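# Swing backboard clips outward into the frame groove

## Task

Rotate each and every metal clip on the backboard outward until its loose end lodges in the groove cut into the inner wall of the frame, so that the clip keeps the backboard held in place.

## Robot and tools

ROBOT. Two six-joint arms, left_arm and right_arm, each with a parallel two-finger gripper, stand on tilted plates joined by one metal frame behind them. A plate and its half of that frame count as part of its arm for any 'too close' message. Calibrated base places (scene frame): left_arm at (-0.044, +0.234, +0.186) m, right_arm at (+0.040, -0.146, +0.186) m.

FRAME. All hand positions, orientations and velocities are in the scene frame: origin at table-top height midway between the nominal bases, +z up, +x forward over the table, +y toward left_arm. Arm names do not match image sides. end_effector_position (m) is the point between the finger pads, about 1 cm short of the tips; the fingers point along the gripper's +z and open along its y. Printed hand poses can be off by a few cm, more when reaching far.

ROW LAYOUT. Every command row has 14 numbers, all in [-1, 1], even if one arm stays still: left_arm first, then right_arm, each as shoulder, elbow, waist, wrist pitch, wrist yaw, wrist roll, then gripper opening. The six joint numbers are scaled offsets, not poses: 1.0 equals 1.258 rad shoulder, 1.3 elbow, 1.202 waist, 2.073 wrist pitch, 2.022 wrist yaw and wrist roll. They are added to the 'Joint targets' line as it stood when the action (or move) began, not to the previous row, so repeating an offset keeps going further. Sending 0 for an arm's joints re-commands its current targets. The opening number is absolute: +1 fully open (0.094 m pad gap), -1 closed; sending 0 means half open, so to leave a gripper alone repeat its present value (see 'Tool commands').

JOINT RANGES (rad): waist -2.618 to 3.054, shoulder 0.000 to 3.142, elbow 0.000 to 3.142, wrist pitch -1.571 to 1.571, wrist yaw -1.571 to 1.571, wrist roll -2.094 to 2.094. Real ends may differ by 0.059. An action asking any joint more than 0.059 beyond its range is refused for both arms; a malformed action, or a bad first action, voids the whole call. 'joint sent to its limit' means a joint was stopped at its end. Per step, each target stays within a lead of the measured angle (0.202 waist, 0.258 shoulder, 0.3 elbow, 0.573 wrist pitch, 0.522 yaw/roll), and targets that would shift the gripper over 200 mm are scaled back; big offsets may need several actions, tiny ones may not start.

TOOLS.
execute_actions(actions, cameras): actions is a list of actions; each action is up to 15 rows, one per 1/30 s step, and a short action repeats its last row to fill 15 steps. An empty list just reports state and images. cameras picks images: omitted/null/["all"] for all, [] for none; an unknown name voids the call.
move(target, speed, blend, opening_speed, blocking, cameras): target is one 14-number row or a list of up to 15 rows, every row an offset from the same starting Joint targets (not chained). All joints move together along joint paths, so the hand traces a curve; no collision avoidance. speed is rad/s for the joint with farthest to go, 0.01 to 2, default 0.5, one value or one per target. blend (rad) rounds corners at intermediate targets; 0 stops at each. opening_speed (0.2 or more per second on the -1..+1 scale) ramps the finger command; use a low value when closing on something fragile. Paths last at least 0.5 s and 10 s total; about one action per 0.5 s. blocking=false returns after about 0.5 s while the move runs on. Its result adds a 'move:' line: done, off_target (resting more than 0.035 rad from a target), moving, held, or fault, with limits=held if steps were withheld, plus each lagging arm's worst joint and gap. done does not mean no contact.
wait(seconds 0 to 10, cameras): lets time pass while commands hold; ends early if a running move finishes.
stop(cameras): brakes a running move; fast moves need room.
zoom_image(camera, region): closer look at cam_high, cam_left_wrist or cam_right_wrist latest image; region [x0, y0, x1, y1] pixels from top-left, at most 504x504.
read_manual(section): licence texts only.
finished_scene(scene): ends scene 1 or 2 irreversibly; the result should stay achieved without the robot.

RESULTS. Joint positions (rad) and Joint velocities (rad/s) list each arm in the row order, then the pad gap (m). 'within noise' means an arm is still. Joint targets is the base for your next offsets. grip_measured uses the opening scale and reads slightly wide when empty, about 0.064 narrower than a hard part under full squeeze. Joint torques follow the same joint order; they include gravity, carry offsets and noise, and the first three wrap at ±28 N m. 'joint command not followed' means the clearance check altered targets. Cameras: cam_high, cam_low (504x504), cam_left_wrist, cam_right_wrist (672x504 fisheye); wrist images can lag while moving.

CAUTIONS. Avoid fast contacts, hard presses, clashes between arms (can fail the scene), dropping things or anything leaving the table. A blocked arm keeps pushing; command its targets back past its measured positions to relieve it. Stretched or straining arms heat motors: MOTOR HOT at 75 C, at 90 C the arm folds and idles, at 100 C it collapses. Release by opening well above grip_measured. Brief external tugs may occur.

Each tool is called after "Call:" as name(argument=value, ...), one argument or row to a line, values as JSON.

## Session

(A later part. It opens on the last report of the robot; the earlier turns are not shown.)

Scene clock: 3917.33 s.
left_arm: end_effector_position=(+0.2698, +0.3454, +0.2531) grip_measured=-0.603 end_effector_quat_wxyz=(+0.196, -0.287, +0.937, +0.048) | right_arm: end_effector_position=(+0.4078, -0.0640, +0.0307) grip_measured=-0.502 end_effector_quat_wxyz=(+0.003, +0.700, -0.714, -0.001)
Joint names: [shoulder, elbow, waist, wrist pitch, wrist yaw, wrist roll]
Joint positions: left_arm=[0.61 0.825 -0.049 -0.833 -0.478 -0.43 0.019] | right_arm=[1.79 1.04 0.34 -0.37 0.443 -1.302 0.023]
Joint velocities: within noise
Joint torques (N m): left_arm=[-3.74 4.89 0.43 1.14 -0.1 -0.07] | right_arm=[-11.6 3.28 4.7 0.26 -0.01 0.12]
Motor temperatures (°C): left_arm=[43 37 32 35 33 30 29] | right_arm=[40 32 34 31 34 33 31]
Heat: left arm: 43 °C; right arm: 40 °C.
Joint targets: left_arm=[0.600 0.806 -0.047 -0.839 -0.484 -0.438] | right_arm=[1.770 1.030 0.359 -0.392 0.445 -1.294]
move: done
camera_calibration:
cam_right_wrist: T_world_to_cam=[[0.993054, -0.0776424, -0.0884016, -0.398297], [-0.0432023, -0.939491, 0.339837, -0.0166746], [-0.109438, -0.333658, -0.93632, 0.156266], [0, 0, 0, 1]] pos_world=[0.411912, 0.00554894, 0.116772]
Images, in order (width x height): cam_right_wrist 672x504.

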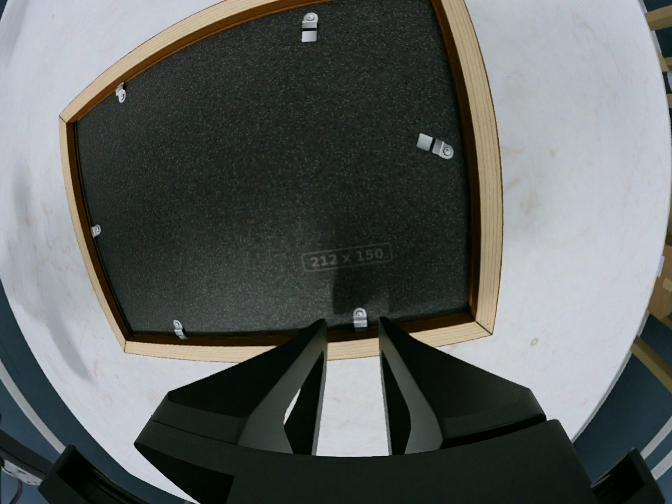

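Call:
move(
  target=[
    [0,0,0,0,0,0,-0.6,-0.0480,0.0,0.0210,-0.0340,0.0050,0.0200,-0.5],
    [0,0,0,0,0,0,-0.6,0.2067,0.2192,0.2837,-0.0955,0.0643,0.2122,-0.5],
  ],
  speed=[0.2,0.3],
  blend=0.02,
  cameras=["cam_right_wrist"],
)

Call:
zoom_image(
  camera="cam_right_wrist",
  region=[280, 230, 420, 335],
)

Scene clock: 3948.03 s.
left_arm: end_effector_position=(+0.2698, +0.3454, +0.2531) grip_measured=-0.603 end_effector_quat_wxyz=(+0.196, -0.287, +0.937, +0.048) | right_arm: end_effector_position=(+0.3974, +0.0611, +0.0629) grip_measured=-0.502 end_effector_quat_wxyz=(+0.003, -0.673, +0.739, -0.003)
Joint names: [shoulder, elbow, waist, wrist pitch, wrist yaw, wrist roll]
Joint positions: left_arm=[0.61 0.825 -0.049 -0.833 -0.478 -0.43 0.019] | right_arm=[2.006 1.296 0.682 -0.57 0.572 -0.873 0.023]
Joint velocities: within noise
Joint torques (N m): left_arm=[-3.7 4.81 0.44 1.14 -0.1 -0.06] | right_arm=[-7.9 6.49 6.5 0.28 0.05 0.04]
Motor temperatures (°C): left_arm=[43 37 32 35 33 30 29] | right_arm=[42 32 35 31 34 33 31]
Heat: left arm: 43 °C; right arm: 42 °C.
Joint targets: left_arm=[0.600 0.806 -0.047 -0.839 -0.484 -0.438] | right_arm=[2.030 1.315 0.700 -0.589 0.575 -0.865]
move: done
camera_calibration:
cam_right_wrist: T_world_to_cam=[[0.986002, -0.149867, -0.0730775, -0.369176], [-0.11723, -0.934783, 0.335317, 0.118857], [-0.118565, -0.322057, -0.939267, 0.230208], [0, 0, 0, 1]] pos_world=[0.405236, 0.129918, 0.149393]
Images, in order (width x height): cam_right_wrist 672x504.

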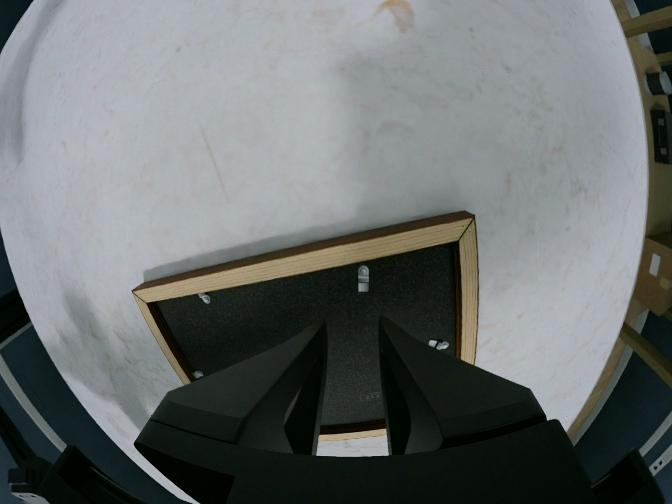

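Scaled by 3.600 from the camera's 672x504 image, which has a finer 960x720 frame.

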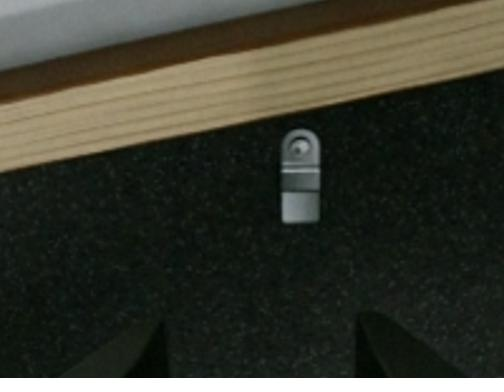

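Call:
move(
  target=[
    [0,0,0,0,0,0,-0.6,0.0665,0.0238,-0.0591,0.0502,-0.0158,-0.0351,-0.58],
  ],
  speed=0.12,
  cameras=["cam_right_wrist"],
)

Call:
zoom_image(
  camera="cam_right_wrist",
  region=[280, 250, 420, 355],
)

Scene clock: 3986.53 s.
left_arm: end_effector_position=(+0.2698, +0.3454, +0.2531) grip_measured=-0.603 end_effector_quat_wxyz=(+0.196, -0.287, +0.937, +0.048) | right_arm: end_effector_position=(+0.4040, +0.0643, +0.0339) grip_measured=-0.578 end_effector_quat_wxyz=(+0.001, -0.676, +0.737, -0.001)
Joint names: [shoulder, elbow, waist, wrist pitch, wrist yaw, wrist roll]
Joint positions: left_arm=[0.61 0.825 -0.049 -0.833 -0.478 -0.43 0.019] | right_arm=[2.088 1.328 0.638 -0.499 0.556 -0.927 0.02]
Joint velocities: within noise
Joint torques (N m): left_arm=[-3.7 4.83 0.43 1.14 -0.11 -0.05] | right_arm=[-8.13 6.17 4.71 0.58 -0.09 -0.07]
Motor temperatures (°C): left_arm=[43 37 32 35 33 30 29] | right_arm=[42 33 36 31 34 33 31]
Heat: left arm: 43 °C; right arm: 42 °C.
Joint targets: left_arm=[0.600 0.806 -0.047 -0.839 -0.484 -0.438] | right_arm=[2.113 1.346 0.629 -0.485 0.543 -0.936]
move: done
camera_calibration:
cam_right_wrist: T_world_to_cam=[[0.986642, -0.142892, -0.0782319, -0.37787], [-0.108839, -0.935519, 0.336092, 0.129013], [-0.121212, -0.323088, -0.938574, 0.205859], [0, 0, 0, 1]] pos_world=[0.411816, 0.13321, 0.120292]
Images, in order (width x height): cam_right_wrist 672x504.

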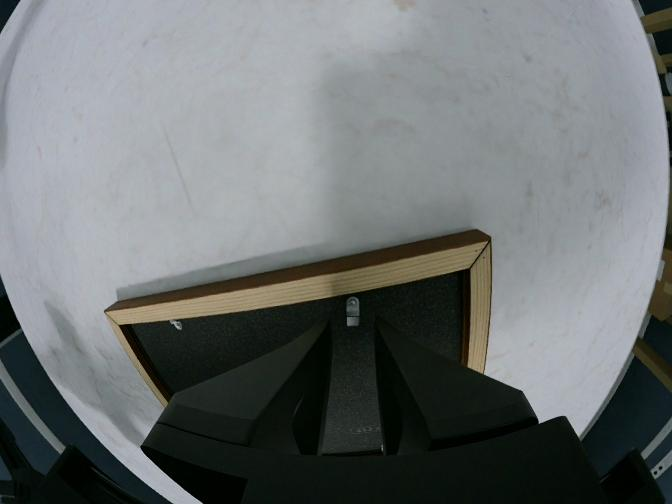

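Scaled by 3.600 from the camera's 672x504 image, which has a finer 960x720 frame.

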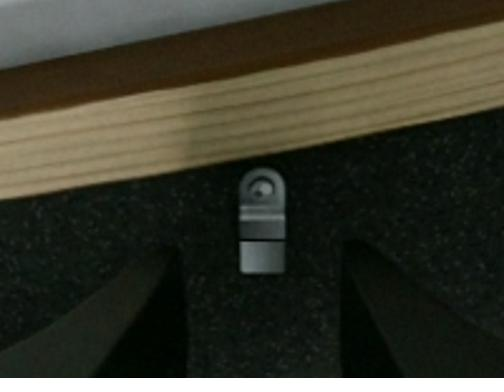

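Call:
move(
  target=[
    [0,0,0,0,0,0,-0.6,0.0310,-0.0040,-0.0200,0.0265,-0.0035,-0.0143,-0.62],
  ],
  speed=0.06,
  cameras=["cam_right_wrist"],
)

Call:
zoom_image(
  camera="cam_right_wrist",
  region=[280, 270, 420, 375],
)

Scene clock: 4003.23 s.
left_arm: end_effector_position=(+0.2698, +0.3454, +0.2531) grip_measured=-0.603 end_effector_quat_wxyz=(+0.196, -0.287, +0.937, +0.048) | right_arm: end_effector_position=(+0.4048, +0.0644, +0.0185) grip_measured=-0.618 end_effector_quat_wxyz=(+0.002, -0.677, +0.736, -0.001)
Joint names: [shoulder, elbow, waist, wrist pitch, wrist yaw, wrist roll]
Joint positions: left_arm=[0.61 0.825 -0.049 -0.833 -0.478 -0.43 0.019] | right_arm=[2.124 1.328 0.617 -0.45 0.549 -0.955 0.018]
Joint velocities: within noise
Joint torques (N m): left_arm=[-3.73 4.81 0.44 1.14 -0.1 -0.06] | right_arm=[-7.92 5.63 4.25 0.62 -0.11 -0.09]
Motor temperatures (°C): left_arm=[43 37 32 35 33 30 29] | right_arm=[42 33 36 31 34 33 31]
Heat: left arm: 43 °C; right arm: 42 °C.
Joint targets: left_arm=[0.600 0.806 -0.047 -0.839 -0.484 -0.438] | right_arm=[2.152 1.341 0.605 -0.431 0.536 -0.964]
move: done
camera_calibration:
cam_right_wrist: T_world_to_cam=[[0.987279, -0.138943, -0.0772954, -0.38038], [-0.105515, -0.936224, 0.335187, 0.133061], [-0.118938, -0.322767, -0.938976, 0.190583], [0, 0, 0, 1]] pos_world=[0.412248, 0.133238, 0.104951]
Images, in order (width x height): cam_right_wrist 672x504.

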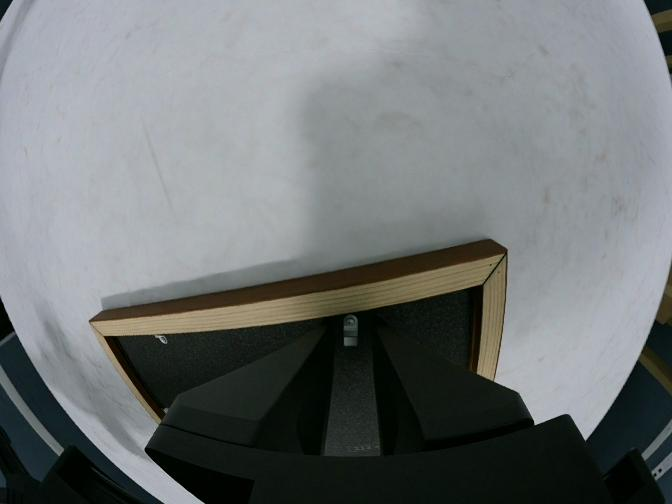

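Scaled by 3.600 from the camera's 672x504 image, which has a finer 960x720 frame.

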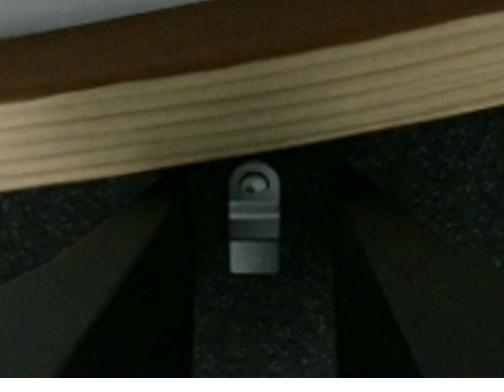

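Call:
move(
  target=[
    [0,0,0,0,0,0,-0.6,0.0060,0,0,0,0,0,-0.62],
    [0,0,0,0,0,0,-0.6,0.0060,0,0,0,0,0,-1.0],
  ],
  speed=0.06,
  opening_speed=0.25,
  cameras=["cam_right_wrist"],
)

Call:
zoom_image(
  camera="cam_right_wrist",
  region=[280, 270, 420, 375],
)

Scene clock: 4016.23 s.
left_arm: end_effector_position=(+0.2698, +0.3454, +0.2531) grip_measured=-0.603 end_effector_quat_wxyz=(+0.196, -0.287, +0.937, +0.048) | right_arm: end_effector_position=(+0.4042, +0.0652, +0.0184) grip_measured=-0.932 end_effector_quat_wxyz=(+0.003, -0.678, +0.735, +0.001)
Joint names: [shoulder, elbow, waist, wrist pitch, wrist yaw, wrist roll]
Joint positions: left_arm=[0.61 0.825 -0.049 -0.833 -0.478 -0.43 0.019] | right_arm=[2.124 1.328 0.617 -0.45 0.544 -0.957 0.003]
Joint velocities: within noise
Joint torques (N m): left_arm=[-3.73 4.83 0.42 1.14 -0.11 -0.06] | right_arm=[-7.39 5.5 4.44 0.64 -0.11 -0.07]
Motor temperatures (°C): left_arm=[43 37 32 35 33 30 29] | right_arm=[43 33 35 31 34 33 31]
Heat: left arm: 43 °C; right arm: 43 °C.
Joint targets: left_arm=[0.600 0.806 -0.047 -0.839 -0.484 -0.438] | right_arm=[2.160 1.341 0.605 -0.431 0.536 -0.965]
move: off_target (right_arm); target 2's new numbers were sent with right_arm's shoulder 0.036 rad from that target; right_arm: the shoulder is farthest, 0.036 rad from its target
camera_calibration:
cam_right_wrist: T_world_to_cam=[[0.987232, -0.137242, -0.0808588, -0.379705], [-0.103238, -0.937843, 0.331348, 0.133074], [-0.121308, -0.31877, -0.940037, 0.191387], [0, 0, 0, 1]] pos_world=[0.411812, 0.133699, 0.105114]
Images, in order (width x height): cam_right_wrist 672x504.

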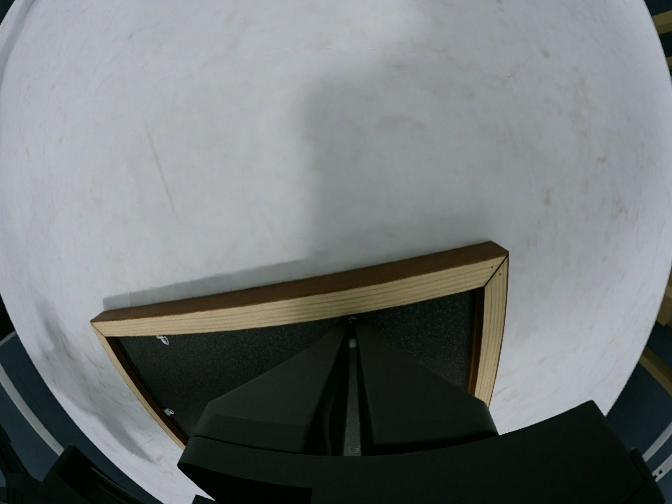

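Scaled by 3.600 from the camera's 672x504 image, which has a finer 960x720 frame.

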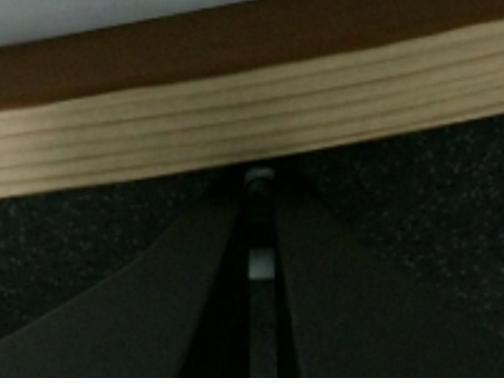

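Call:
move(
  target=[
    [0,0,0,0,0,0,-0.6,0.0,0.0038,-0.0013,-0.0015,0,-0.2507,-1.0],
    [0,0,0,0,0,0,-0.6,0.0020,0.0088,-0.0011,-0.0034,0,-0.502,-1.0],
  ],
  speed=0.25,
  blend=0.02,
  cameras=["cam_right_wrist"],
)

Call:
zoom_image(
  camera="cam_right_wrist",
  region=[280, 270, 420, 375],
)

Scene clock: 4032.80 s.
left_arm: end_effector_position=(+0.2698, +0.3454, +0.2531) grip_measured=-0.603 end_effector_quat_wxyz=(+0.196, -0.287, +0.937, +0.048) | right_arm: end_effector_position=(+0.4079, +0.0671, +0.0185) grip_measured=-0.933 end_effector_quat_wxyz=(-0.006, +0.949, -0.317, +0.004)
Joint names: [shoulder, elbow, waist, wrist pitch, wrist yaw, wrist roll]
Joint positions: left_arm=[0.61 0.825 -0.049 -0.833 -0.478 -0.43 0.019] | right_arm=[2.128 1.337 0.617 -0.444 0.545 -1.97 0.003]
Joint velocities: within noise
Joint torques (N m): left_arm=[-3.71 4.83 0.43 1.14 -0.1 -0.05] | right_arm=[-7.53 6.02 4.23 0.51 -0.07 -0.15]
Motor temperatures (°C): left_arm=[43 37 32 35 33 30 29] | right_arm=[42 33 35 31 34 33 33]
Heat: left arm: 43 °C; right arm: 42 °C.
Joint targets: left_arm=[0.600 0.806 -0.047 -0.839 -0.484 -0.438] | right_arm=[2.162 1.352 0.603 -0.437 0.536 -1.980]
move: done
camera_calibration:
cam_right_wrist: T_world_to_cam=[[0.64434, 0.761684, -0.0682861, -0.303773], [0.732945, -0.589605, 0.339348, -0.229469], [0.218214, -0.268705, -0.938179, 0.0506203], [0, 0, 0, 1]] pos_world=[0.352876, 0.109685, 0.104617]
Images, in order (width x height): cam_right_wrist 672x504.

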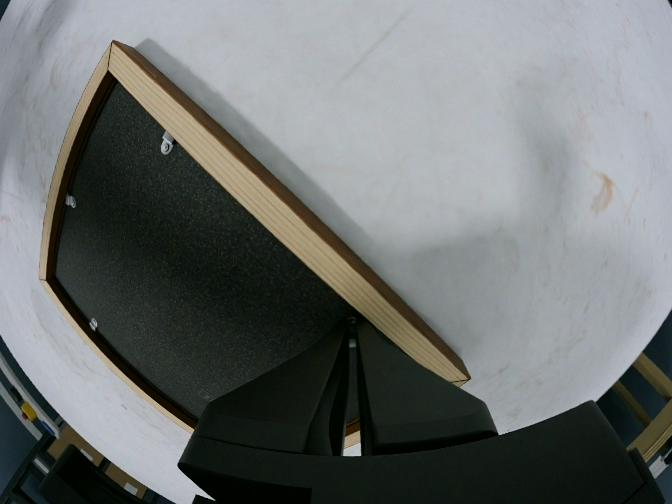

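Scaled by 3.600 from the camera's 672x504 image, which has a finer 960x720 frame.

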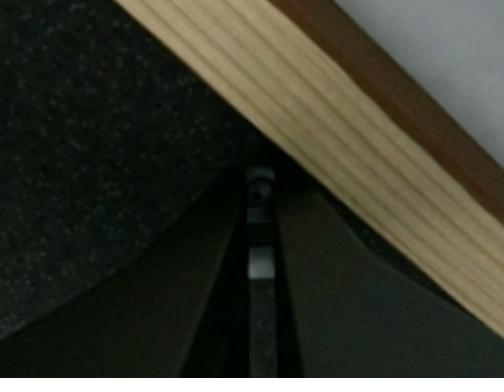

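Call:
move(
  target=[
    [0,0,0,0,0,0,-0.6,-0.002,0,0,0,0,0,-0.58],
    [0,0,0,0,0,0,-0.6,-0.070,0.000,0.0350,-0.0530,0.01,0.0,-0.4],
    [0,0,0,0,0,0,-0.6,-0.070,0.000,0.0350,-0.0530,0.01,1.0,-0.2],
  ],
  speed=[0.1,0.15,0.8],
  blend=0.0,
  opening_speed=0.8,
  cameras=[],
)

Call:
move(
  target=[
    [0,0,0,0,0,0,-0.6,0,0.000,0.0,0,0.0,0.208,-0.18],
  ],
  speed=0.5,
  cameras=["cam_right_wrist"],
)

Call:
zoom_image(
  camera="cam_right_wrist",
  region=[290, 250, 430, 355],
)

Scene clock: 4079.47 s.
left_arm: end_effector_position=(+0.2698, +0.3454, +0.2531) grip_measured=-0.603 end_effector_quat_wxyz=(+0.196, -0.287, +0.937, +0.048) | right_arm: end_effector_position=(+0.4033, +0.0550, +0.0298) grip_measured=-0.202 end_effector_quat_wxyz=(-0.012, -0.259, +0.966, -0.011)
Joint names: [shoulder, elbow, waist, wrist pitch, wrist yaw, wrist roll]
Joint positions: left_arm=[0.61 0.825 -0.049 -0.833 -0.478 -0.43 0.019] | right_arm=[2.095 1.339 0.62 -0.53 0.563 0.034 0.038]
Joint velocities: within noise
Joint torques (N m): left_arm=[-3.67 4.86 0.47 1.14 -0.09 -0.04] | right_arm=[-12.86 5.53 6.95 0.27 -0.08 0.07]
Motor temperatures (°C): left_arm=[42 37 32 35 33 30 29] | right_arm=[45 34 36 31 34 33 33]
Heat: left arm: 42 °C; right arm: 45 °C.
Joint targets: left_arm=[0.600 0.806 -0.047 -0.839 -0.484 -0.438] | right_arm=[2.074 1.352 0.645 -0.547 0.556 0.043]
move: done
No camera images: "cameras" was empty.

Scene clock: 4081.10 s.
left_arm: end_effector_position=(+0.2698, +0.3454, +0.2531) grip_measured=-0.603 end_effector_quat_wxyz=(+0.196, -0.287, +0.937, +0.048) | right_arm: end_effector_position=(+0.4031, +0.0552, +0.0298) grip_measured=-0.182 end_effector_quat_wxyz=(-0.010, -0.052, +0.999, -0.012)
Joint names: [shoulder, elbow, waist, wrist pitch, wrist yaw, wrist roll]
Joint positions: left_arm=[0.61 0.825 -0.049 -0.833 -0.478 -0.43 0.019] | right_arm=[2.095 1.339 0.62 -0.531 0.561 0.454 0.038]
Joint velocities: within noise
Joint torques (N m): left_arm=[-3.74 4.86 0.44 1.14 -0.1 -0.06] | right_arm=[-12.89 5.53 7.16 0.25 -0.02 0.08]
Motor temperatures (°C): left_arm=[42 37 32 35 33 30 29] | right_arm=[45 34 36 31 34 33 33]
Heat: left arm: 42 °C; right arm: 45 °C.
Joint targets: left_arm=[0.600 0.806 -0.047 -0.839 -0.484 -0.438] | right_arm=[2.074 1.352 0.645 -0.547 0.556 0.463]
move: done
camera_calibration:
cam_right_wrist: T_world_to_cam=[[0.0444444, -0.997362, -0.0573882, 0.0477173], [-0.932714, -0.0620044, 0.355245, 0.405048], [-0.357867, 0.0377381, -0.93301, 0.274277], [0, 0, 0, 1]] pos_world=[0.473828, 0.0623554, 0.11475]
Images, in order (width x height): cam_right_wrist 672x504.

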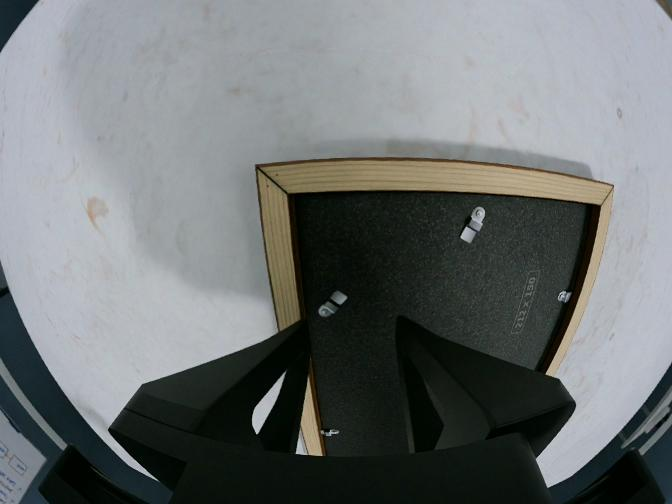

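Scaled by 3.600 from the camera's 672x504 image, which has a finer 960x720 frame.

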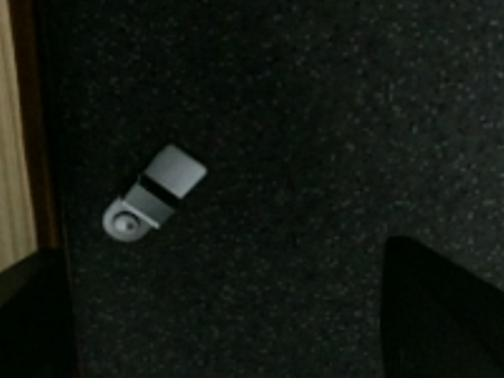

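Call:
move(
  target=[
    [0,0,0,0,0,0,-0.6,0.0572,0.0415,0.0175,0,-0.003,-0.004,-0.19],
  ],
  speed=0.12,
  cameras=["cam_right_wrist"],
)

Call:
zoom_image(
  camera="cam_right_wrist",
  region=[290, 250, 430, 355],
)

Scene clock: 4116.03 s.
left_arm: end_effector_position=(+0.2698, +0.3454, +0.2531) grip_measured=-0.603 end_effector_quat_wxyz=(+0.196, -0.287, +0.937, +0.048) | right_arm: end_effector_position=(+0.4111, +0.0716, +0.0331) grip_measured=-0.188 end_effector_quat_wxyz=(+0.000, -0.054, +0.999, +0.000)
Joint names: [shoulder, elbow, waist, wrist pitch, wrist yaw, wrist roll]
Joint positions: left_arm=[0.61 0.825 -0.049 -0.833 -0.478 -0.43 0.019] | right_arm=[2.121 1.389 0.641 -0.533 0.555 0.455 0.038]
Joint velocities: within noise
Joint torques (N m): left_arm=[-3.7 4.83 0.44 1.13 -0.1 -0.06] | right_arm=[-8.61 6.2 7.19 0.34 -0.06 -0.01]
Motor temperatures (°C): left_arm=[42 37 32 35 33 30 29] | right_arm=[51 33 38 31 34 33 32]
Heat: left arm: 42 °C; right arm: 51 °C.
Joint targets: left_arm=[0.600 0.806 -0.047 -0.839 -0.484 -0.438] | right_arm=[2.146 1.406 0.666 -0.547 0.550 0.455]
move: done
camera_calibration:
cam_right_wrist: T_world_to_cam=[[0.0502856, -0.995343, -0.0822466, 0.0621924], [-0.938457, -0.0752663, 0.337095, 0.416286], [-0.341715, 0.0602339, -0.937871, 0.271493], [0, 0, 0, 1]] pos_world=[0.480312, 0.0768819, 0.119413]
Images, in order (width x height): cam_right_wrist 672x504.

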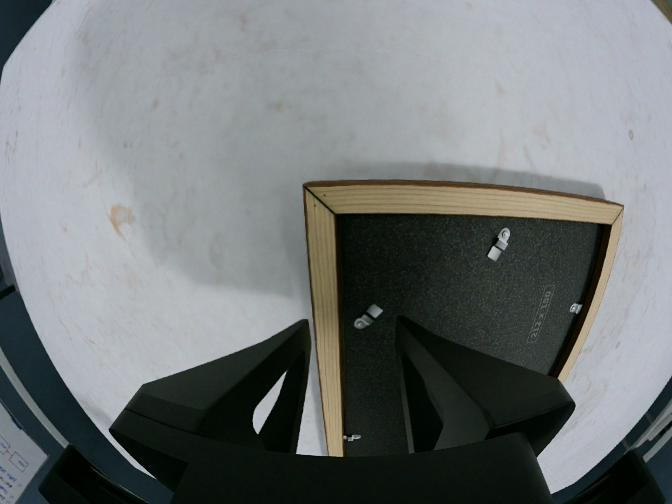

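Scaled by 3.600 from the camera's 672x504 image, which has a finer 960x720 frame.

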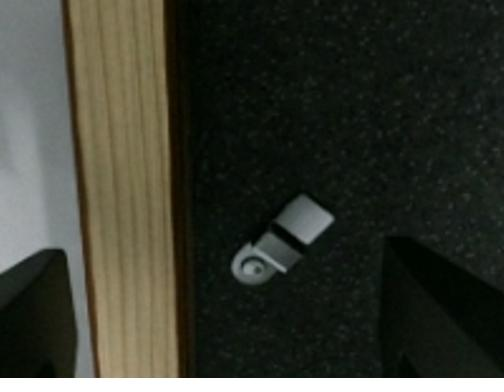

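Call:
move(
  target=[
    [0,0,0,0,0,0,-0.6,0.0060,0.003,0.005,0,0,0,-0.15],
    [0,0,0,0,0,0,-0.6,0.0150,0.002,-0.0200,0.0200,-0.003,-0.010,-0.15],
  ],
  speed=0.08,
  cameras=["cam_right_wrist"],
)

Call:
zoom_image(
  camera="cam_right_wrist",
  region=[290, 260, 430, 365],
)

Scene clock: 4165.30 s.
left_arm: end_effector_position=(+0.2698, +0.3454, +0.2531) grip_measured=-0.603 end_effector_quat_wxyz=(+0.196, -0.287, +0.937, +0.048) | right_arm: end_effector_position=(+0.4082, +0.0771, +0.0294) grip_measured=-0.152 end_effector_quat_wxyz=(-0.001, -0.062, +0.998, +0.003)
Joint names: [shoulder, elbow, waist, wrist pitch, wrist yaw, wrist roll]
Joint positions: left_arm=[0.61 0.825 -0.049 -0.833 -0.478 -0.43 0.019] | right_arm=[2.138 1.392 0.647 -0.521 0.55 0.444 0.04]
Joint velocities: within noise
Joint torques (N m): left_arm=[-3.71 4.86 0.43 1.14 -0.1 -0.05] | right_arm=[-8.29 6 5.12 0.54 -0.05 -0.08]
Motor temperatures (°C): left_arm=[42 37 32 35 33 30 29] | right_arm=[44 35 39 31 34 33 32]
Heat: left arm: 42 °C; right arm: 44 °C.
Joint targets: left_arm=[0.600 0.806 -0.047 -0.839 -0.484 -0.438] | right_arm=[2.165 1.409 0.642 -0.506 0.544 0.435]
move: done
camera_calibration:
cam_right_wrist: T_world_to_cam=[[0.0670718, -0.993799, -0.0886853, 0.0607061], [-0.936179, -0.0934243, 0.33888, 0.415613], [-0.345064, 0.060296, -0.93664, 0.268038], [0, 0, 0, 1]] pos_world=[0.477508, 0.0829964, 0.115596]
Images, in order (width x height): cam_right_wrist 672x504.

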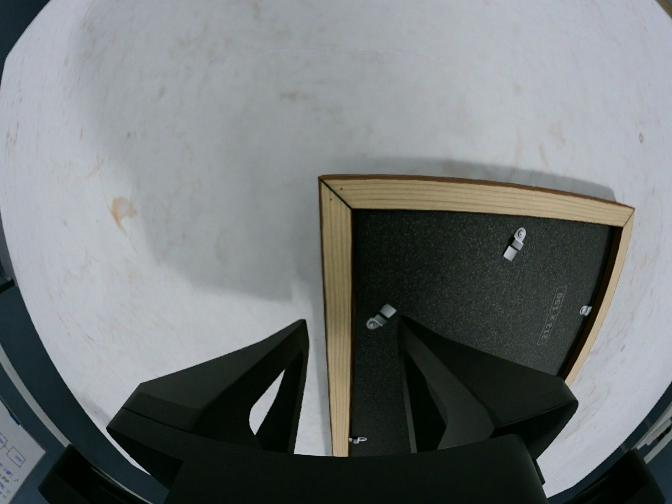

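Scaled by 3.600 from the camera's 672x504 image, which has a finer 960x720 frame.

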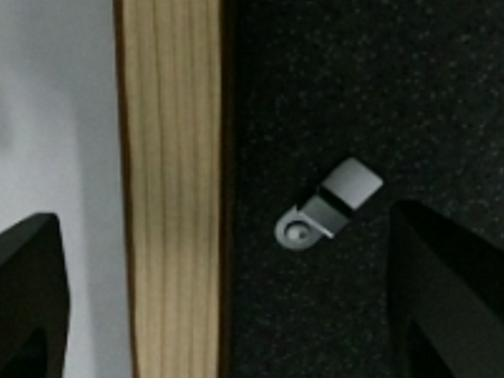

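Call:
move(
  target=[
    [0,0,0,0,0,0,-0.6,-0.0030,-0.003,-0.0200,0.003,-0.001,-0.006,-0.15],
  ],
  speed=0.06,
  cameras=["cam_right_wrist"],
)

Call:
zoom_image(
  camera="cam_right_wrist",
  region=[290, 260, 430, 365],
)

Scene clock: 4178.07 s.
left_arm: end_effector_position=(+0.2698, +0.3454, +0.2531) grip_measured=-0.603 end_effector_quat_wxyz=(+0.196, -0.287, +0.937, +0.048) | right_arm: end_effector_position=(+0.4117, +0.0711, +0.0254) grip_measured=-0.152 end_effector_quat_wxyz=(-0.002, -0.059, +0.998, +0.001)
Joint names: [shoulder, elbow, waist, wrist pitch, wrist yaw, wrist roll]
Joint positions: left_arm=[0.61 0.825 -0.049 -0.833 -0.478 -0.43 0.019] | right_arm=[2.138 1.392 0.628 -0.515 0.547 0.432 0.04]
Joint velocities: within noise
Joint torques (N m): left_arm=[-3.7 4.86 0.43 1.14 -0.1 -0.05] | right_arm=[-8.7 5.46 4.67 0.62 -0.03 -0.11]
Motor temperatures (°C): left_arm=[42 37 32 35 33 30 29] | right_arm=[43 34 38 31 34 33 32]
Heat: left arm: 42 °C; right arm: 43 °C.
Joint targets: left_arm=[0.600 0.806 -0.047 -0.839 -0.484 -0.438] | right_arm=[2.161 1.405 0.618 -0.500 0.542 0.423]
move: done
camera_calibration:
cam_right_wrist: T_world_to_cam=[[0.0602299, -0.99462, -0.0842814, 0.0569315], [-0.936226, -0.0855739, 0.340819, 0.419104], [-0.346198, 0.058379, -0.936343, 0.266483], [0, 0, 0, 1]] pos_world=[0.481203, 0.0769325, 0.111479]
Images, in order (width x height): cam_right_wrist 672x504.

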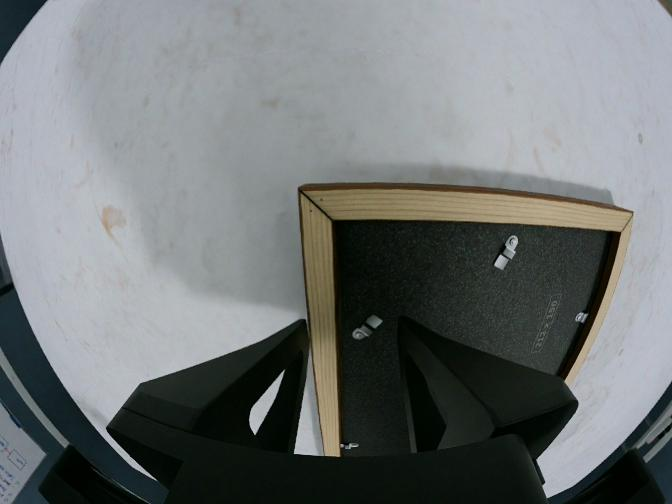

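Scaled by 3.600 from the camera's 672x504 image, which has a finer 960x720 frame.

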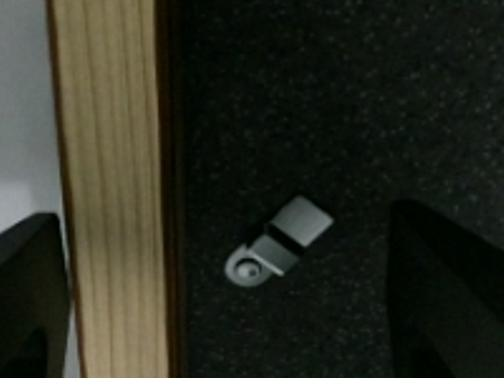

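Call:
move(
  target=[
    [0,0,0,0,0,0,-0.6,0.0,0.0,0.0280,0.0,0,0.0,-0.15],
    [0,0,0,0,0,0,-0.6,0.0159,-0.001,-0.0037,0.0178,0,-0.005,-0.15],
  ],
  speed=0.06,
  blend=0.002,
  cameras=["cam_right_wrist"],
)

Call:
zoom_image(
  camera="cam_right_wrist",
  region=[290, 280, 430, 385],
)

Scene clock: 4204.70 s.
left_arm: end_effector_position=(+0.2698, +0.3454, +0.2531) grip_measured=-0.603 end_effector_quat_wxyz=(+0.196, -0.287, +0.937, +0.048) | right_arm: end_effector_position=(+0.4138, +0.0761, +0.0203) grip_measured=-0.152 end_effector_quat_wxyz=(+0.006, -0.059, +0.998, +0.005)
Joint names: [shoulder, elbow, waist, wrist pitch, wrist yaw, wrist roll]
Joint positions: left_arm=[0.61 0.825 -0.049 -0.833 -0.478 -0.43 0.019] | right_arm=[2.154 1.392 0.628 -0.478 0.547 0.421 0.04]
Joint velocities: within noise
Joint torques (N m): left_arm=[-3.7 4.85 0.43 1.13 -0.1 -0.06] | right_arm=[-8.46 5.5 4.44 0.61 -0.05 -0.07]
Motor temperatures (°C): left_arm=[42 37 32 35 33 30 29] | right_arm=[43 34 37 31 34 33 32]
Heat: left arm: 42 °C; right arm: 43 °C.
Joint targets: left_arm=[0.600 0.806 -0.047 -0.839 -0.484 -0.438] | right_arm=[2.181 1.403 0.614 -0.463 0.542 0.413]
move: done
camera_calibration:
cam_right_wrist: T_world_to_cam=[[0.0612679, -0.993787, -0.0929214, 0.0610435], [-0.941295, -0.088493, 0.32578, 0.425819], [-0.331979, 0.0675066, -0.940868, 0.255639], [0, 0, 0, 1]] pos_world=[0.481948, 0.0810889, 0.107471]
Images, in order (width x height): cam_right_wrist 672x504.

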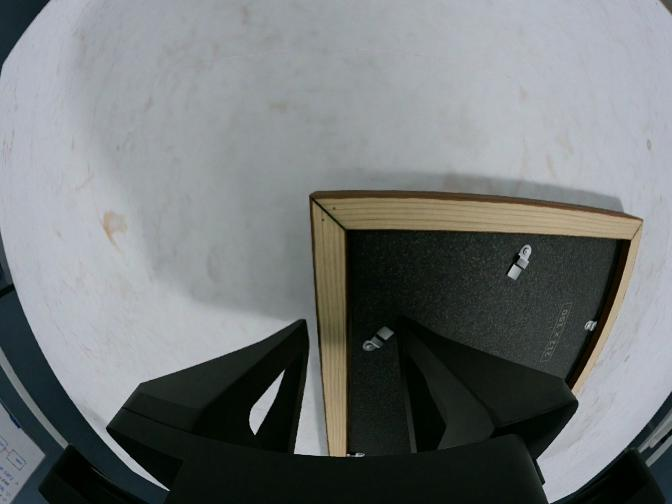

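Scaled by 3.600 from the camera's 672x504 image, which has a finer 960x720 frame.

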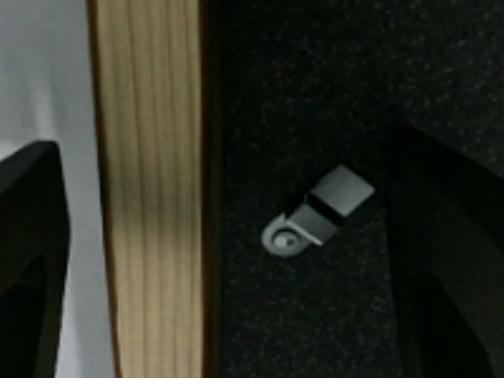

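Call:
move(
  target=[
    [0,0,0,0,0,0,-0.6,0.0100,-0.001,-0.0060,0.0068,0,-0.003,-0.15],
  ],
  speed=0.05,
  cameras=["cam_right_wrist"],
)

Call:
zoom_image(
  camera="cam_right_wrist",
  region=[290, 280, 430, 385],
)

Scene clock: 4215.43 s.
left_arm: end_effector_position=(+0.2698, +0.3454, +0.2531) grip_measured=-0.603 end_effector_quat_wxyz=(+0.196, -0.287, +0.937, +0.048) | right_arm: end_effector_position=(+0.4147, +0.0747, +0.0188) grip_measured=-0.152 end_effector_quat_wxyz=(+0.006, -0.059, +0.998, +0.005)
Joint names: [shoulder, elbow, waist, wrist pitch, wrist yaw, wrist roll]
Joint positions: left_arm=[0.61 0.825 -0.049 -0.833 -0.478 -0.43 0.019] | right_arm=[2.156 1.392 0.623 -0.474 0.547 0.417 0.04]
Joint velocities: within noise
Joint torques (N m): left_arm=[-3.69 4.82 0.44 1.14 -0.09 -0.06] | right_arm=[-7.38 5.52 4.11 0.7 -0.03 -0.13]
Motor temperatures (°C): left_arm=[42 37 32 35 33 30 29] | right_arm=[42 34 37 31 34 33 32]
Heat: left arm: 42 °C; right arm: 42 °C.
Joint targets: left_arm=[0.600 0.806 -0.047 -0.839 -0.484 -0.438] | right_arm=[2.194 1.402 0.607 -0.449 0.542 0.407]
move: off_target (right_arm); right_arm: the shoulder is farthest, 0.038 rad from its target
camera_calibration:
cam_right_wrist: T_world_to_cam=[[0.0604971, -0.993972, -0.0914292, 0.059759], [-0.941591, -0.0872281, 0.325265, 0.427173], [-0.33128, 0.0664113, -0.941192, 0.254408], [0, 0, 0, 1]] pos_world=[0.482888, 0.0797647, 0.105966]
Images, in order (width x height): cam_right_wrist 672x504.

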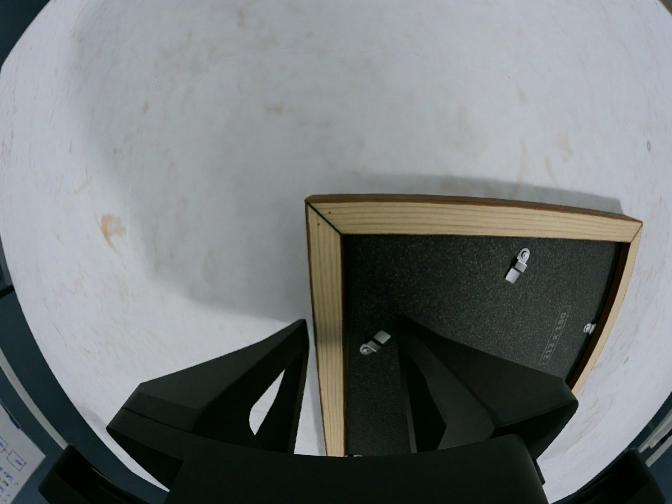

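Scaled by 3.600 from the camera's 672x504 image, which has a finer 960x720 frame.

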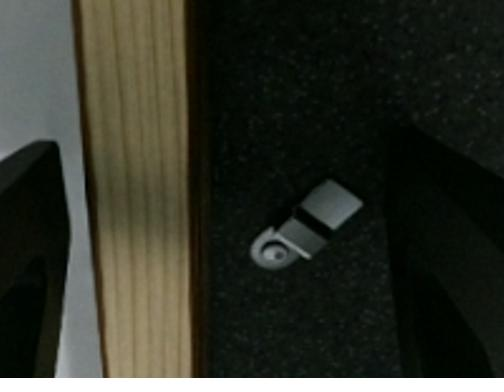

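Call:
move(
  target=[
    [0,0,0,0,0,0,-0.6,0.0080,0.0142,0.0370,-0.010,0.002,0.0153,-0.5],
  ],
  speed=0.03,
  opening_speed=0.25,
  cameras=["cam_right_wrist"],
)

Call:
zoom_image(
  camera="cam_right_wrist",
  region=[290, 280, 430, 385],
)

Scene clock: 4243.53 s.
left_arm: end_effector_position=(+0.2698, +0.3454, +0.2531) grip_measured=-0.603 end_effector_quat_wxyz=(+0.196, -0.287, +0.937, +0.048) | right_arm: end_effector_position=(+0.4164, +0.0800, +0.0189) grip_measured=-0.498 end_effector_quat_wxyz=(+0.008, -0.055, +0.998, +0.007)
Joint names: [shoulder, elbow, waist, wrist pitch, wrist yaw, wrist roll]
Joint positions: left_arm=[0.61 0.825 -0.049 -0.833 -0.478 -0.43 0.019] | right_arm=[2.167 1.407 0.63 -0.474 0.547 0.427 0.024]
Joint velocities: within noise
Joint torques (N m): left_arm=[-3.71 4.83 0.44 1.14 -0.1 -0.07] | right_arm=[-7.57 5.65 7.21 0.51 -0.01 0.1]
Motor temperatures (°C): left_arm=[41 37 32 35 33 30 29] | right_arm=[43 34 36 31 34 33 32]
Heat: left arm: 41 °C; right arm: 43 °C.
Joint targets: left_arm=[0.600 0.806 -0.047 -0.839 -0.484 -0.438] | right_arm=[2.204 1.421 0.651 -0.469 0.546 0.437]
move: off_target (right_arm); right_arm: the shoulder is farthest, 0.037 rad from its target
camera_calibration:
cam_right_wrist: T_world_to_cam=[[0.0536768, -0.993863, -0.0967168, 0.0678556], [-0.943738, -0.0821422, 0.32033, 0.42977], [-0.326308, 0.0740811, -0.942356, 0.252027], [0, 0, 0, 1]] pos_world=[0.484187, 0.084071, 0.106394]
Images, in order (width x height): cam_right_wrist 672x504.

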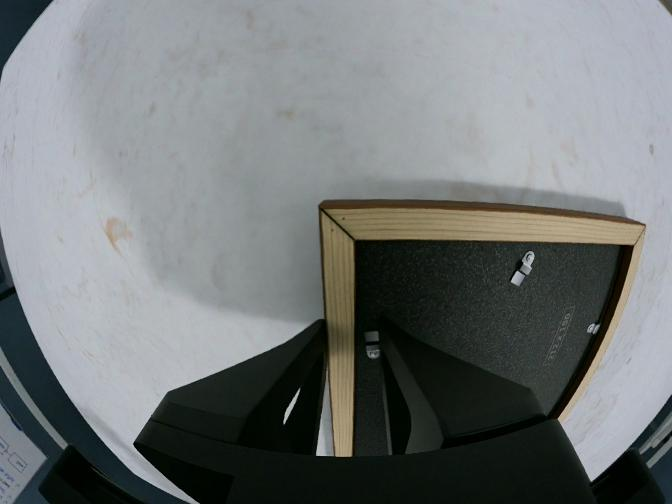

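Scaled by 3.600 from the camera's 672x504 image, which has a finer 960x720 frame.

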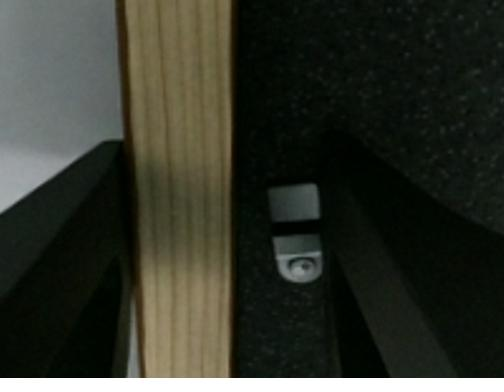

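Call:
move(
  target=[
    [0,0,0,0,0,0,-0.6,0.0060,0.0080,0.0052,-0.0028,0.001,0.0035,-0.628],
  ],
  speed=0.03,
  opening_speed=0.2,
  cameras=["cam_right_wrist"],
)

Call:
zoom_image(
  camera="cam_right_wrist",
  region=[290, 280, 430, 385],
)

Scene clock: 4250.93 s.
left_arm: end_effector_position=(+0.2698, +0.3454, +0.2531) grip_measured=-0.603 end_effector_quat_wxyz=(+0.196, -0.287, +0.937, +0.048) | right_arm: end_effector_position=(+0.4172, +0.0832, +0.0187) grip_measured=-0.626 end_effector_quat_wxyz=(+0.011, -0.053, +0.999, +0.007)
Joint names: [shoulder, elbow, waist, wrist pitch, wrist yaw, wrist roll]
Joint positions: left_arm=[0.61 0.825 -0.049 -0.833 -0.478 -0.43 0.019] | right_arm=[2.176 1.417 0.636 -0.474 0.552 0.435 0.018]
Joint velocities: within noise
Joint torques (N m): left_arm=[-3.7 4.83 0.44 1.14 -0.1 -0.05] | right_arm=[-7.72 5.87 7.12 0.45 -0.01 0.09]
Motor temperatures (°C): left_arm=[41 37 31 35 33 30 29] | right_arm=[43 34 37 31 34 33 32]
Heat: left arm: 41 °C; right arm: 43 °C.
Joint targets: left_arm=[0.600 0.806 -0.047 -0.839 -0.484 -0.438] | right_arm=[2.212 1.431 0.657 -0.475 0.548 0.444]
move: off_target (right_arm); right_arm: the shoulder is farthest, 0.036 rad from its target
camera_calibration:
cam_right_wrist: T_world_to_cam=[[0.0504512, -0.994115, -0.0958602, 0.0723393], [-0.945554, -0.0784454, 0.315871, 0.431375], [-0.321532, 0.0747049, -0.943947, 0.249908], [0, 0, 0, 1]] pos_world=[0.484592, 0.0870837, 0.106575]
Images, in order (width x height): cam_right_wrist 672x504.

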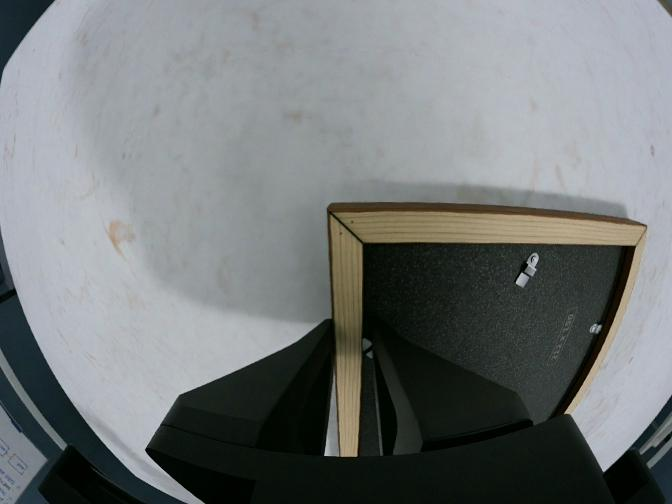

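Scaled by 3.600 from the camera's 672x504 image, which has a finer 960x720 frame.

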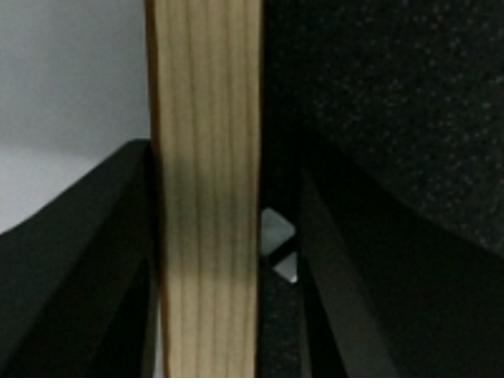

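Step c: −.70, +1.5 mm.

Call:
move(
  target=[
    [0,0,0,0,0,0,-0.6,0.0030,0.0042,0.0035,-0.0014,0.000,0.0018,-0.70],
  ],
  speed=0.03,
  opening_speed=0.2,
  cameras=["cam_right_wrist"],
)

Call:
zoom_image(
  camera="cam_right_wrist",
  region=[290, 280, 430, 385],
)

Scene clock: 4257.80 s.
left_arm: end_effector_position=(+0.2698, +0.3454, +0.2531) grip_measured=-0.603 end_effector_quat_wxyz=(+0.196, -0.287, +0.937, +0.048) | right_arm: end_effector_position=(+0.4176, +0.0851, +0.0188) grip_measured=-0.698 end_effector_quat_wxyz=(+0.012, -0.052, +0.999, +0.008)
Joint names: [shoulder, elbow, waist, wrist pitch, wrist yaw, wrist roll]
Joint positions: left_arm=[0.61 0.825 -0.049 -0.833 -0.478 -0.43 0.019] | right_arm=[2.18 1.422 0.638 -0.474 0.552 0.44 0.014]
Joint velocities: within noise
Joint torques (N m): left_arm=[-3.71 4.82 0.42 1.13 -0.1 -0.06] | right_arm=[-7.83 5.91 7.43 0.47 -0.05 0.06]
Motor temperatures (°C): left_arm=[41 37 31 35 33 30 29] | right_arm=[43 34 38 31 34 33 32]
Heat: left arm: 41 °C; right arm: 43 °C.
Joint targets: left_arm=[0.600 0.806 -0.047 -0.839 -0.484 -0.438] | right_arm=[2.215 1.436 0.662 -0.478 0.548 0.448]
move: off_target (right_arm); right_arm: the shoulder is farthest, 0.036 rad from its target
camera_calibration:
cam_right_wrist: T_world_to_cam=[[0.0475965, -0.994069, -0.0977865, 0.07543], [-0.946246, -0.076228, 0.314336, 0.431979], [-0.319925, 0.0775688, -0.944262, 0.249054], [0, 0, 0, 1]] pos_world=[0.484847, 0.0885926, 0.106762]
Images, in order (width x height): cam_right_wrist 672x504.

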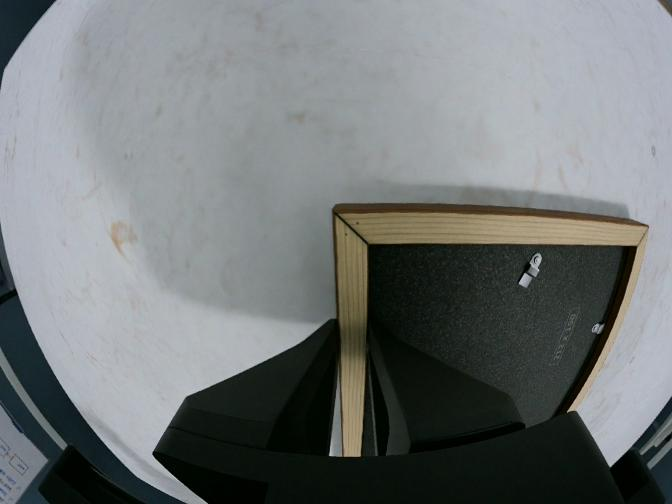

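Scaled by 3.600 from the camera's 672x504 image, which has a finer 960x720 frame.

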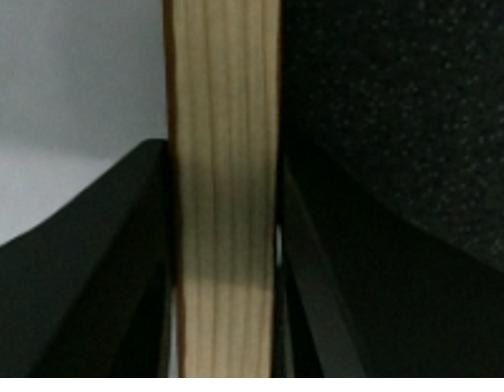

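Call:
move(
  target=[
    [0,0,0,0,0,0,-0.6,-0.002,0,0,0,0,0,-0.5],
    [0,0,0,0,0,0,-0.6,-0.085,-0.015,0.0150,-0.0330,0.01,0.0,-0.5],
    [0,0,0,0,0,0,-0.6,-0.085,-0.020,0.010,-0.0330,0.01,-0.80,-0.62],
  ],
  speed=[0.1,0.15,0.8],
  blend=0.0,
  opening_speed=0.8,
  cameras=["cam_right_wrist"],
)

Call:
zoom_image(
  camera="cam_right_wrist",
  region=[290, 230, 430, 335],
)

Scene clock: 4273.17 s.
left_arm: end_effector_position=(+0.2698, +0.3454, +0.2531) grip_measured=-0.603 end_effector_quat_wxyz=(+0.196, -0.287, +0.937, +0.048) | right_arm: end_effector_position=(+0.4219, +0.0803, +0.0387) grip_measured=-0.618 end_effector_quat_wxyz=(-0.014, +0.758, -0.653, +0.008)
Joint names: [shoulder, elbow, waist, wrist pitch, wrist yaw, wrist roll]
Joint positions: left_arm=[0.61 0.825 -0.049 -0.833 -0.478 -0.43 0.019] | right_arm=[2.129 1.422 0.654 -0.529 0.566 -1.161 0.018]
Joint velocities: within noise
Joint torques (N m): left_arm=[-3.73 4.85 0.42 1.14 -0.11 -0.06] | right_arm=[-13 3.9 6.91 0.32 0.03 -0.11]
Motor temperatures (°C): left_arm=[41 37 31 35 33 30 29] | right_arm=[45 34 39 31 34 33 32]
Heat: left arm: 41 °C; right arm: 45 °C.
Joint targets: left_arm=[0.600 0.806 -0.047 -0.839 -0.484 -0.438] | right_arm=[2.108 1.410 0.674 -0.547 0.568 -1.170]
move: done
camera_calibration:
cam_right_wrist: T_world_to_cam=[[0.994537, 0.0914158, -0.0503905, -0.416071], [0.102966, -0.938456, 0.329694, 0.0553756], [-0.0171501, -0.333081, -0.942742, 0.174773], [0, 0, 0, 1]] pos_world=[0.411093, 0.148217, 0.125543]
Images, in order (width x height): cam_right_wrist 672x504.

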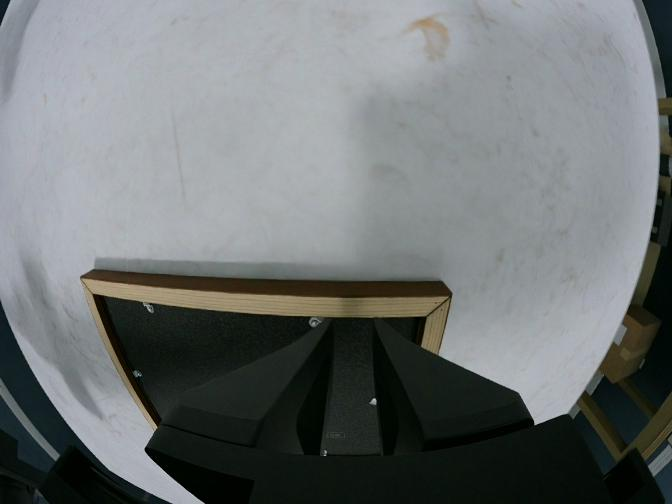

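Scaled by 3.600 from the camera's 672x504 image, which has a finer 960x720 frame.

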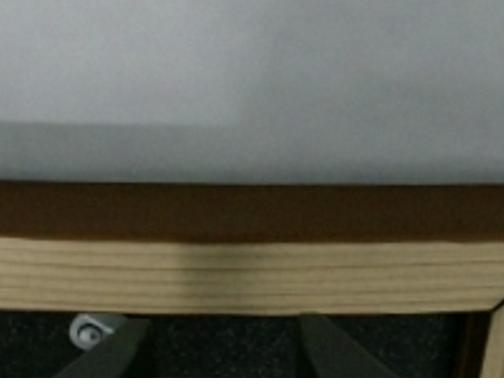

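Call:
zoom_image(
  camera="cam_right_wrist",
  region=[290, 300, 350, 345],
)

Scaled by 8.400 from the camera's 672x504 image, which has a finer 960x720 frame.

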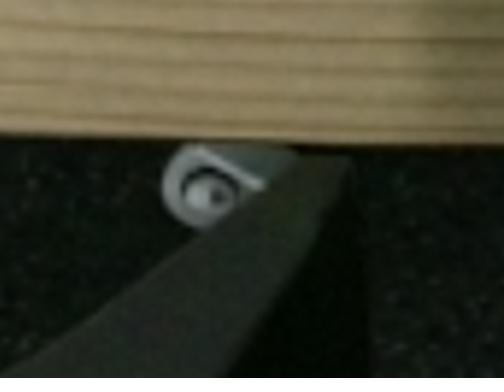

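Call:
move(
  target=[
    [0,0,0,0,0,0,-0.6,-0.0262,-0.0669,-0.0383,0.0299,-0.0129,-0.0475,-0.56],
  ],
  speed=0.12,
  cameras=["cam_right_wrist"],
)

Call:
zoom_image(
  camera="cam_right_wrist",
  region=[310, 280, 390, 340],
)

Scene clock: 4305.23 s.
left_arm: end_effector_position=(+0.2698, +0.3454, +0.2531) grip_measured=-0.603 end_effector_quat_wxyz=(+0.196, -0.287, +0.937, +0.048) | right_arm: end_effector_position=(+0.4043, +0.0660, +0.0307) grip_measured=-0.562 end_effector_quat_wxyz=(+0.000, +0.788, -0.616, +0.001)
Joint names: [shoulder, elbow, waist, wrist pitch, wrist yaw, wrist roll]
Joint positions: left_arm=[0.61 0.825 -0.049 -0.833 -0.478 -0.43 0.019] | right_arm=[2.102 1.337 0.637 -0.497 0.557 -1.256 0.021]
Joint velocities: within noise
Joint torques (N m): left_arm=[-3.73 4.88 0.42 1.15 -0.1 -0.06] | right_arm=[-13.44 3.41 4.36 0.53 -0.13 -0.14]
Motor temperatures (°C): left_arm=[41 37 31 35 33 30 29] | right_arm=[52 33 39 31 34 33 32]
Heat: left arm: 41 °C; right arm: 52 °C.
Joint targets: left_arm=[0.600 0.806 -0.047 -0.839 -0.484 -0.438] | right_arm=[2.075 1.324 0.628 -0.485 0.542 -1.265]
move: done
camera_calibration:
cam_right_wrist: T_world_to_cam=[[0.979612, 0.184152, -0.0803069, -0.396817], [0.200575, -0.919259, 0.338723, 0.00547073], [-0.0114462, -0.347924, -0.937453, 0.160682], [0, 0, 0, 1]] pos_world=[0.389468, 0.134009, 0.116911]
Images, in order (width x height): cam_right_wrist 672x504.

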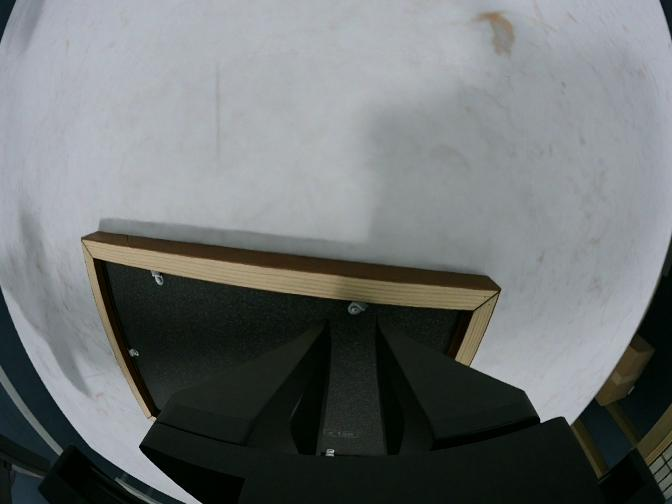

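Scaled by 6.300 from the camera's 672x504 image, which has a finer 960x720 frame.

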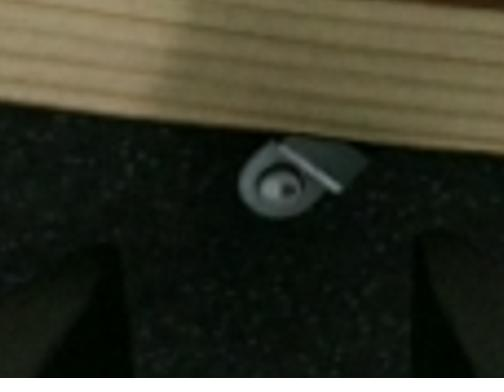

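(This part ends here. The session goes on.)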